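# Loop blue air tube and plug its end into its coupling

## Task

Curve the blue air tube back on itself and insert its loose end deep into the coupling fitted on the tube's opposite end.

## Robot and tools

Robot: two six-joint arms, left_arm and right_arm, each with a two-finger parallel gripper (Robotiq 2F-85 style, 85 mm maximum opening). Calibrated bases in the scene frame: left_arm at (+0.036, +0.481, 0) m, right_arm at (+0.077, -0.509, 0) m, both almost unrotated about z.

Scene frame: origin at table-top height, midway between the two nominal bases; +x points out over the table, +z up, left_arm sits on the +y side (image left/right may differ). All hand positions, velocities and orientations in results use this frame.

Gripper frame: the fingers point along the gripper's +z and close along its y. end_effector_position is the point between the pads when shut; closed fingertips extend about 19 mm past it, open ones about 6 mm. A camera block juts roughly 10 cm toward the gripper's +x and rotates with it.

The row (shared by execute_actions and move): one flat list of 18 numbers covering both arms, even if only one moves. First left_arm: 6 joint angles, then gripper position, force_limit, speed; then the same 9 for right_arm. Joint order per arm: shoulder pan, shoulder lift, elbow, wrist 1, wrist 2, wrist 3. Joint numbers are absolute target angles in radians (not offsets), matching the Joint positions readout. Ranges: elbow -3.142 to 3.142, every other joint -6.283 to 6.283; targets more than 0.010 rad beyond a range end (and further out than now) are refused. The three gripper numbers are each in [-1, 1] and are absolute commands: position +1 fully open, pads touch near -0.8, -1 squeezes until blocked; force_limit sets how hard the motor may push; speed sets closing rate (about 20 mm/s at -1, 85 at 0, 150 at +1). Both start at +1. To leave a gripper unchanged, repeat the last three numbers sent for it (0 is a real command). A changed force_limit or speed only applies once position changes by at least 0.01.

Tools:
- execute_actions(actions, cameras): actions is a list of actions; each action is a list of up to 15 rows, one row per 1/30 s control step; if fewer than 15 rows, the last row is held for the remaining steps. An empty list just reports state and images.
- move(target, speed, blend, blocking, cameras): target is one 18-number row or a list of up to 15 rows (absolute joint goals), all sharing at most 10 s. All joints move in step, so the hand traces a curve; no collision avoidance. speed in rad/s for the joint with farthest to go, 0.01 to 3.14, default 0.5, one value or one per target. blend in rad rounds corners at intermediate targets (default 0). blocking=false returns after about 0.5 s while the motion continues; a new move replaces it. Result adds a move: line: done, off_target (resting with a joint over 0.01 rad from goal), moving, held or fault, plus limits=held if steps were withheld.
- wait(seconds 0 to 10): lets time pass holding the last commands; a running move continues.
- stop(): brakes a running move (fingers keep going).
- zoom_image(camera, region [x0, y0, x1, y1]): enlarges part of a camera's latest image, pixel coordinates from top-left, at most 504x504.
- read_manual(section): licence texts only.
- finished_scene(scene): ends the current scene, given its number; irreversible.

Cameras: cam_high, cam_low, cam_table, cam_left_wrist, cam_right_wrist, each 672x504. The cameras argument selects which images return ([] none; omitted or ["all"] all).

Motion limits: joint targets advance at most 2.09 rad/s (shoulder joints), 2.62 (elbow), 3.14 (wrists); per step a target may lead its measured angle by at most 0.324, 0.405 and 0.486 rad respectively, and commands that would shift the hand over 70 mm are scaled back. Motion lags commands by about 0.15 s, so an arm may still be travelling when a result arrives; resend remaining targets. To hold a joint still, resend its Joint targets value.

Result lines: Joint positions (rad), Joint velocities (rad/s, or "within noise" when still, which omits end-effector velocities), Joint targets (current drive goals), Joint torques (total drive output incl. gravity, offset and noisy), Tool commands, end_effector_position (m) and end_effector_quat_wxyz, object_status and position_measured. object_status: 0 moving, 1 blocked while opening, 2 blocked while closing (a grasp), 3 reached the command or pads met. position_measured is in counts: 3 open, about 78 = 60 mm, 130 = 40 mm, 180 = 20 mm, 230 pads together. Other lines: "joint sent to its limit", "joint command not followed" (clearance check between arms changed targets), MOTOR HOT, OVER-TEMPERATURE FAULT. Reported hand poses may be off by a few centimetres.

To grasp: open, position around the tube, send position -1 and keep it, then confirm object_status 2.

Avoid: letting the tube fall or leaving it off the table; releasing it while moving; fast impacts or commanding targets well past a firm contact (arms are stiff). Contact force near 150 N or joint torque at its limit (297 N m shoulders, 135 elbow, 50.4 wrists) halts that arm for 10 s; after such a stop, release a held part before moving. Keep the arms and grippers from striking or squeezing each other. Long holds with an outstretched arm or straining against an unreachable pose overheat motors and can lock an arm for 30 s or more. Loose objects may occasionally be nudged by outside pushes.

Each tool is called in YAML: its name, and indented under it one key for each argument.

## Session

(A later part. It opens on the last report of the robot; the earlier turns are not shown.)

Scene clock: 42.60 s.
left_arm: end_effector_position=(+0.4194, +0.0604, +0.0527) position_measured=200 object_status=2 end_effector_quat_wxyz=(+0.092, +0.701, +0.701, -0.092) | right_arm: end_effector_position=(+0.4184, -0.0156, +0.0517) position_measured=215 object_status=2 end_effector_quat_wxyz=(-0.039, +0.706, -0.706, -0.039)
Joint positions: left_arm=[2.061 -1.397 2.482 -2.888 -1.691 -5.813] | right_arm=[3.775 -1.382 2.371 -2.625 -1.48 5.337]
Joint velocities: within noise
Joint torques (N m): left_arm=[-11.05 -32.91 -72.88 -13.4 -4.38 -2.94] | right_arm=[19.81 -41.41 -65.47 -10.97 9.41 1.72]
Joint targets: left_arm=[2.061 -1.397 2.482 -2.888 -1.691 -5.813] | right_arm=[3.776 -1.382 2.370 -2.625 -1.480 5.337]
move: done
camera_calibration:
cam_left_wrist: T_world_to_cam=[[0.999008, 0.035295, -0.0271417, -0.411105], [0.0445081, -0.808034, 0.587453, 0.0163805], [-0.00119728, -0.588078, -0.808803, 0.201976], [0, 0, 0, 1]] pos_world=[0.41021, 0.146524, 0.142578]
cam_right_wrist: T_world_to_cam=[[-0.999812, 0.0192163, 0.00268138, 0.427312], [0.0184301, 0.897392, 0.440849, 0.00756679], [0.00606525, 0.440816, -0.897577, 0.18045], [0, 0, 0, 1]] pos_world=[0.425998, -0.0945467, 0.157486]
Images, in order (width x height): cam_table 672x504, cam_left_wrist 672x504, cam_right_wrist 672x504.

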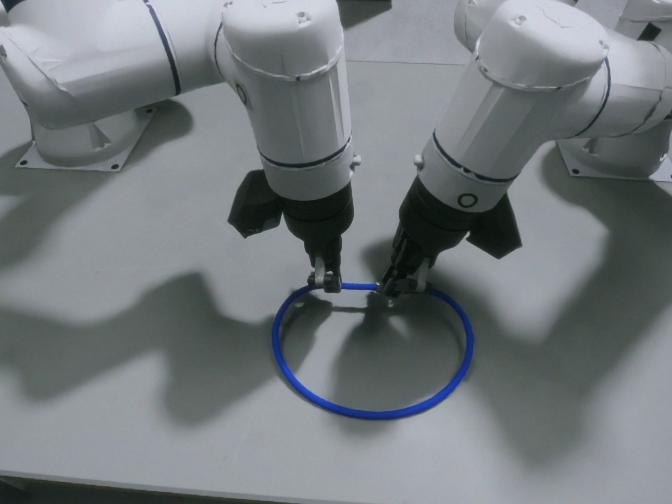

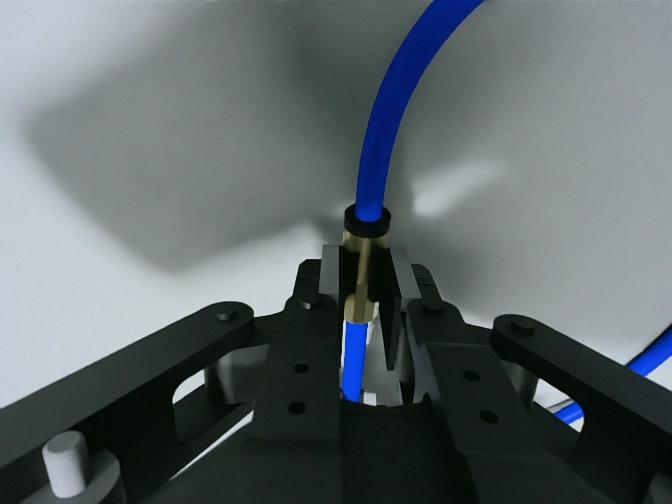

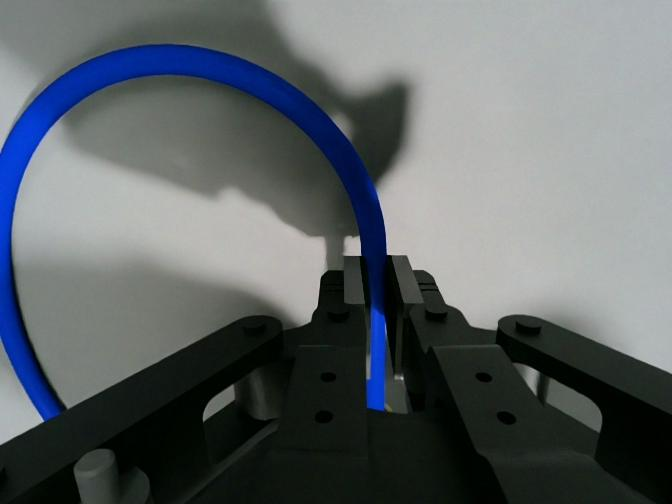

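move:
  target:
    - [2.0608,-1.3974,2.4822,-2.8884,-1.6915,-5.8134,-1,0.3,-1,3.7725,-1.3838,2.3734,-2.6254,-1.4799,5.3342,-1,0,-1]
    - [2.0608,-1.3618,2.4887,-2.9305,-1.6915,-5.8134,-1,0.3,-1,3.7725,-1.3526,2.3811,-2.6643,-1.4799,5.3342,-1,0,-1]
    - [2.0608,-1.3263,2.4942,-2.9715,-1.6915,-5.8134,-1,0.3,-1,3.7725,-1.3233,2.3872,-2.6997,-1.4799,5.3342,-1,0,-1]
  speed: [0.02,0.1,0.06]
  cameras: ["cam_table","cam_low"]

zoom_image:
  camera: "cam_table"
  region: [325, 265, 405, 320]

Scene clock: 45.70 s.
left_arm: end_effector_position=(+0.4195, +0.0601, +0.0237) position_measured=200 object_status=2 end_effector_quat_wxyz=(+0.092, +0.701, +0.701, -0.092) | right_arm: end_effector_position=(+0.4184, -0.0173, +0.0219) position_measured=215 object_status=2 end_effector_quat_wxyz=(-0.039, +0.706, -0.706, -0.039)
Joint positions: left_arm=[2.061 -1.327 2.494 -2.971 -1.692 -5.813] | right_arm=[3.772 -1.323 2.387 -2.699 -1.48 5.334]
Joint velocities: within noise
Joint torques (N m): left_arm=[-10.27 -9.06 -33.86 -7.79 -1.59 -2.84] | right_arm=[2.02 -47.56 -34.3 -11.49 2.75 -3.03]
Joint targets: left_arm=[2.061 -1.326 2.494 -2.971 -1.691 -5.813] | right_arm=[3.772 -1.323 2.387 -2.700 -1.480 5.334]
move: done
Images, in order (width x height): cam_low 672x504, cam_table 672x504.

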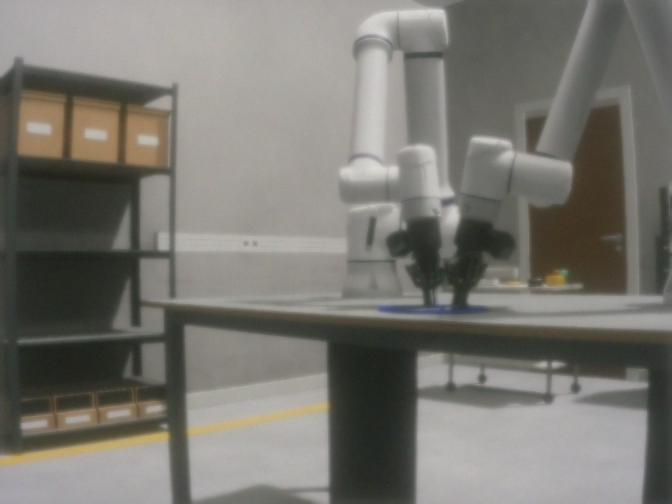

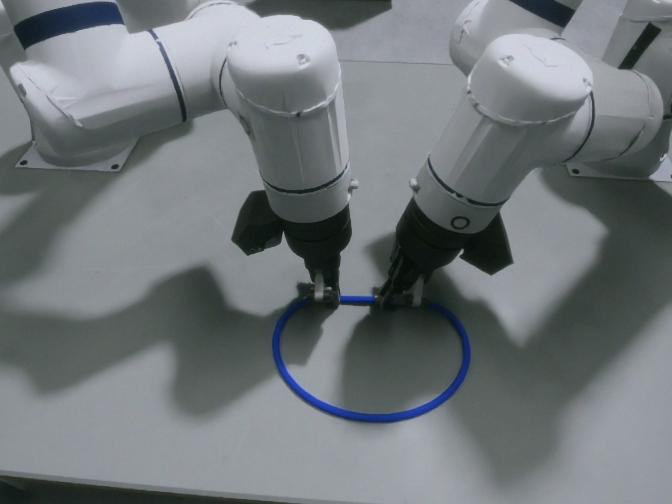

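Scaled by 6.300 from the camera's 672x504 image, which has a finer 960x720 frame.

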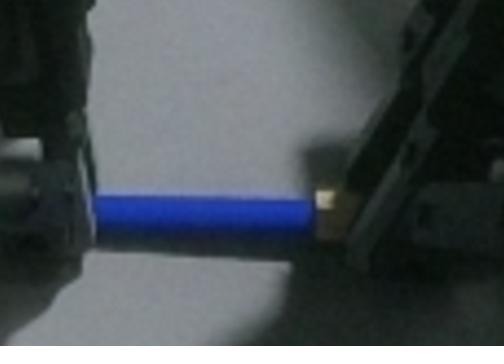

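move:
  target:
    - [2.0608,-1.3263,2.4942,-2.9715,-1.6915,-5.8134,-1,0.3,-1,3.7725,-1.3233,2.3872,-2.6997,-1.4799,5.3342,0.2,0,-1]
    - [2.0608,-1.3263,2.4942,-2.9715,-1.6915,-5.8134,0.2,0.3,-1,3.7725,-1.3233,2.3872,-2.6997,-1.4799,5.3342,0.2,0,-1]
    - [2.0608,-1.3974,2.4822,-2.8884,-1.6915,-5.8134,0.2,0.3,-1,3.7725,-1.3838,2.3734,-2.6254,-1.4799,5.3342,0.2,0,-1]
    - [2.0608,-1.5427,2.441,-2.7019,-1.6915,-5.8134,0.2,0.3,-1,3.7725,-1.5071,2.3295,-2.4582,-1.4799,5.3342,0.2,0,-1]
  speed: [0.1,0.1,0.1,0.3]

zoom_image:
  camera: "cam_table"
  region: [300, 250, 440, 340]

Scene clock: 52.70 s.
left_arm: end_effector_position=(+0.4196, +0.0600, +0.1200) position_measured=104 object_status=3 end_effector_quat_wxyz=(+0.092, +0.701, +0.701, -0.092) | right_arm: end_effector_position=(+0.4183, -0.0174, +0.1199) position_measured=104 object_status=3 end_effector_quat_wxyz=(-0.039, +0.706, -0.706, -0.039)
Joint positions: left_arm=[2.061 -1.542 2.441 -2.702 -1.691 -5.813] | right_arm=[3.773 -1.507 2.33 -2.458 -1.48 5.334]
Joint velocities: within noise
Joint torques (N m): left_arm=[-7.97 -57.95 -63.33 -2.36 1.14 -2.43] | right_arm=[7.32 -64.54 -53.94 -3 3.54 -3.28]
Joint targets: left_arm=[2.061 -1.543 2.441 -2.702 -1.691 -5.813] | right_arm=[3.772 -1.507 2.329 -2.458 -1.480 5.334]
move: done
camera_calibration:
cam_left_wrist: T_world_to_cam=[[0.999008, 0.0352814, -0.0271594, -0.409465], [0.0445081, -0.80774, 0.587857, -0.023477], [-0.00119728, -0.588483, -0.808509, 0.256148], [0, 0, 0, 1]] pos_world=[0.41041, 0.146222, 0.209778]
cam_right_wrist: T_world_to_cam=[[-0.999814, 0.0191268, 0.00264438, 0.427065], [0.0183316, 0.897256, 0.441129, -0.0209153], [0.00606469, 0.441095, -0.89744, 0.242452], [0, 0, 0, 1]] pos_world=[0.425898, -0.0963466, 0.225683]

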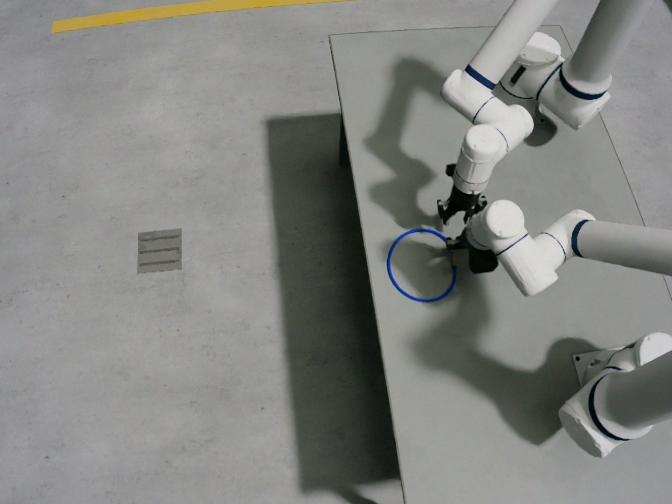

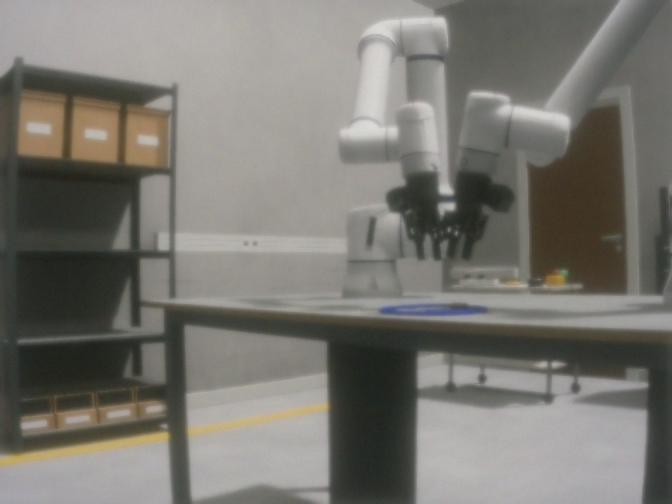

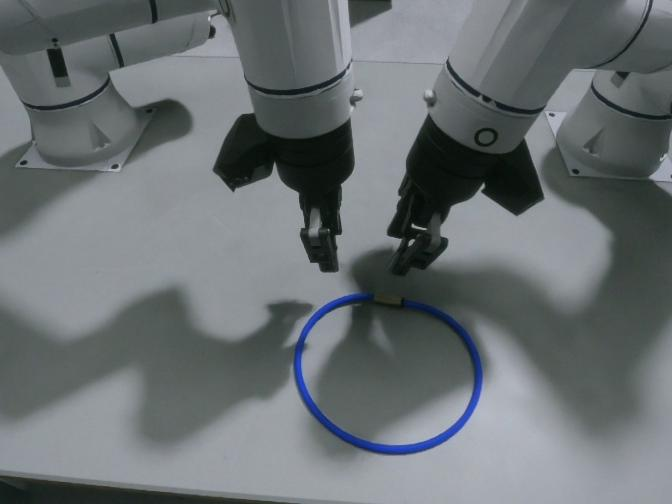

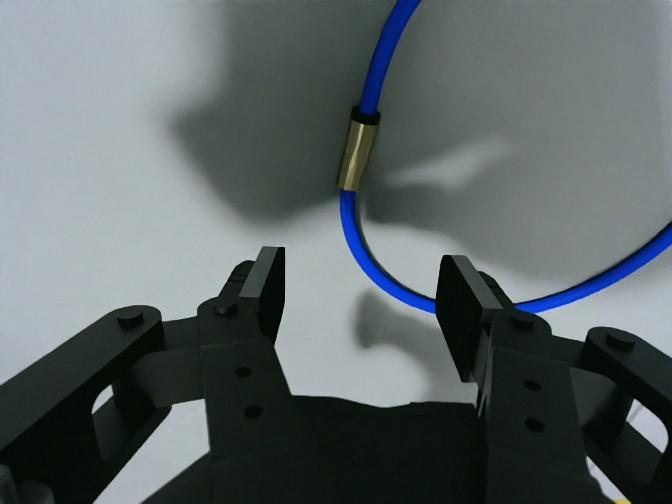

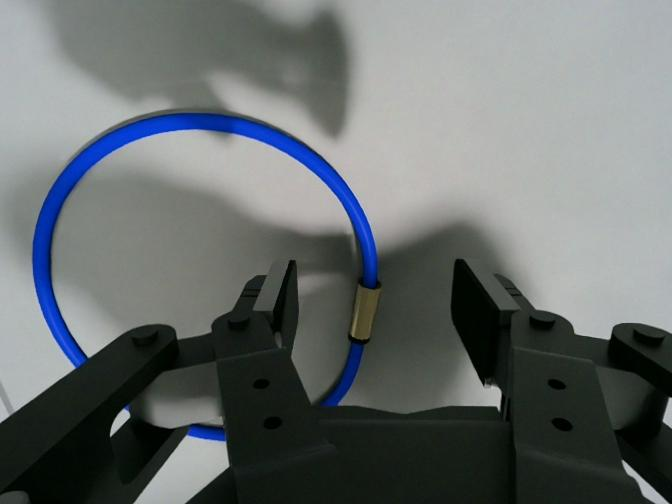

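Scaled by 3.600 from the camera's 672x504 image, which has a finer 960x720 frame.

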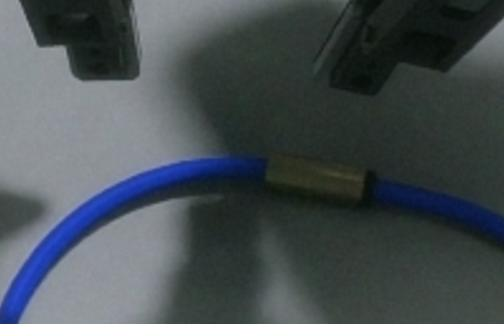

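finished_scene:
  scene: 2

The scene is finished: the task was done.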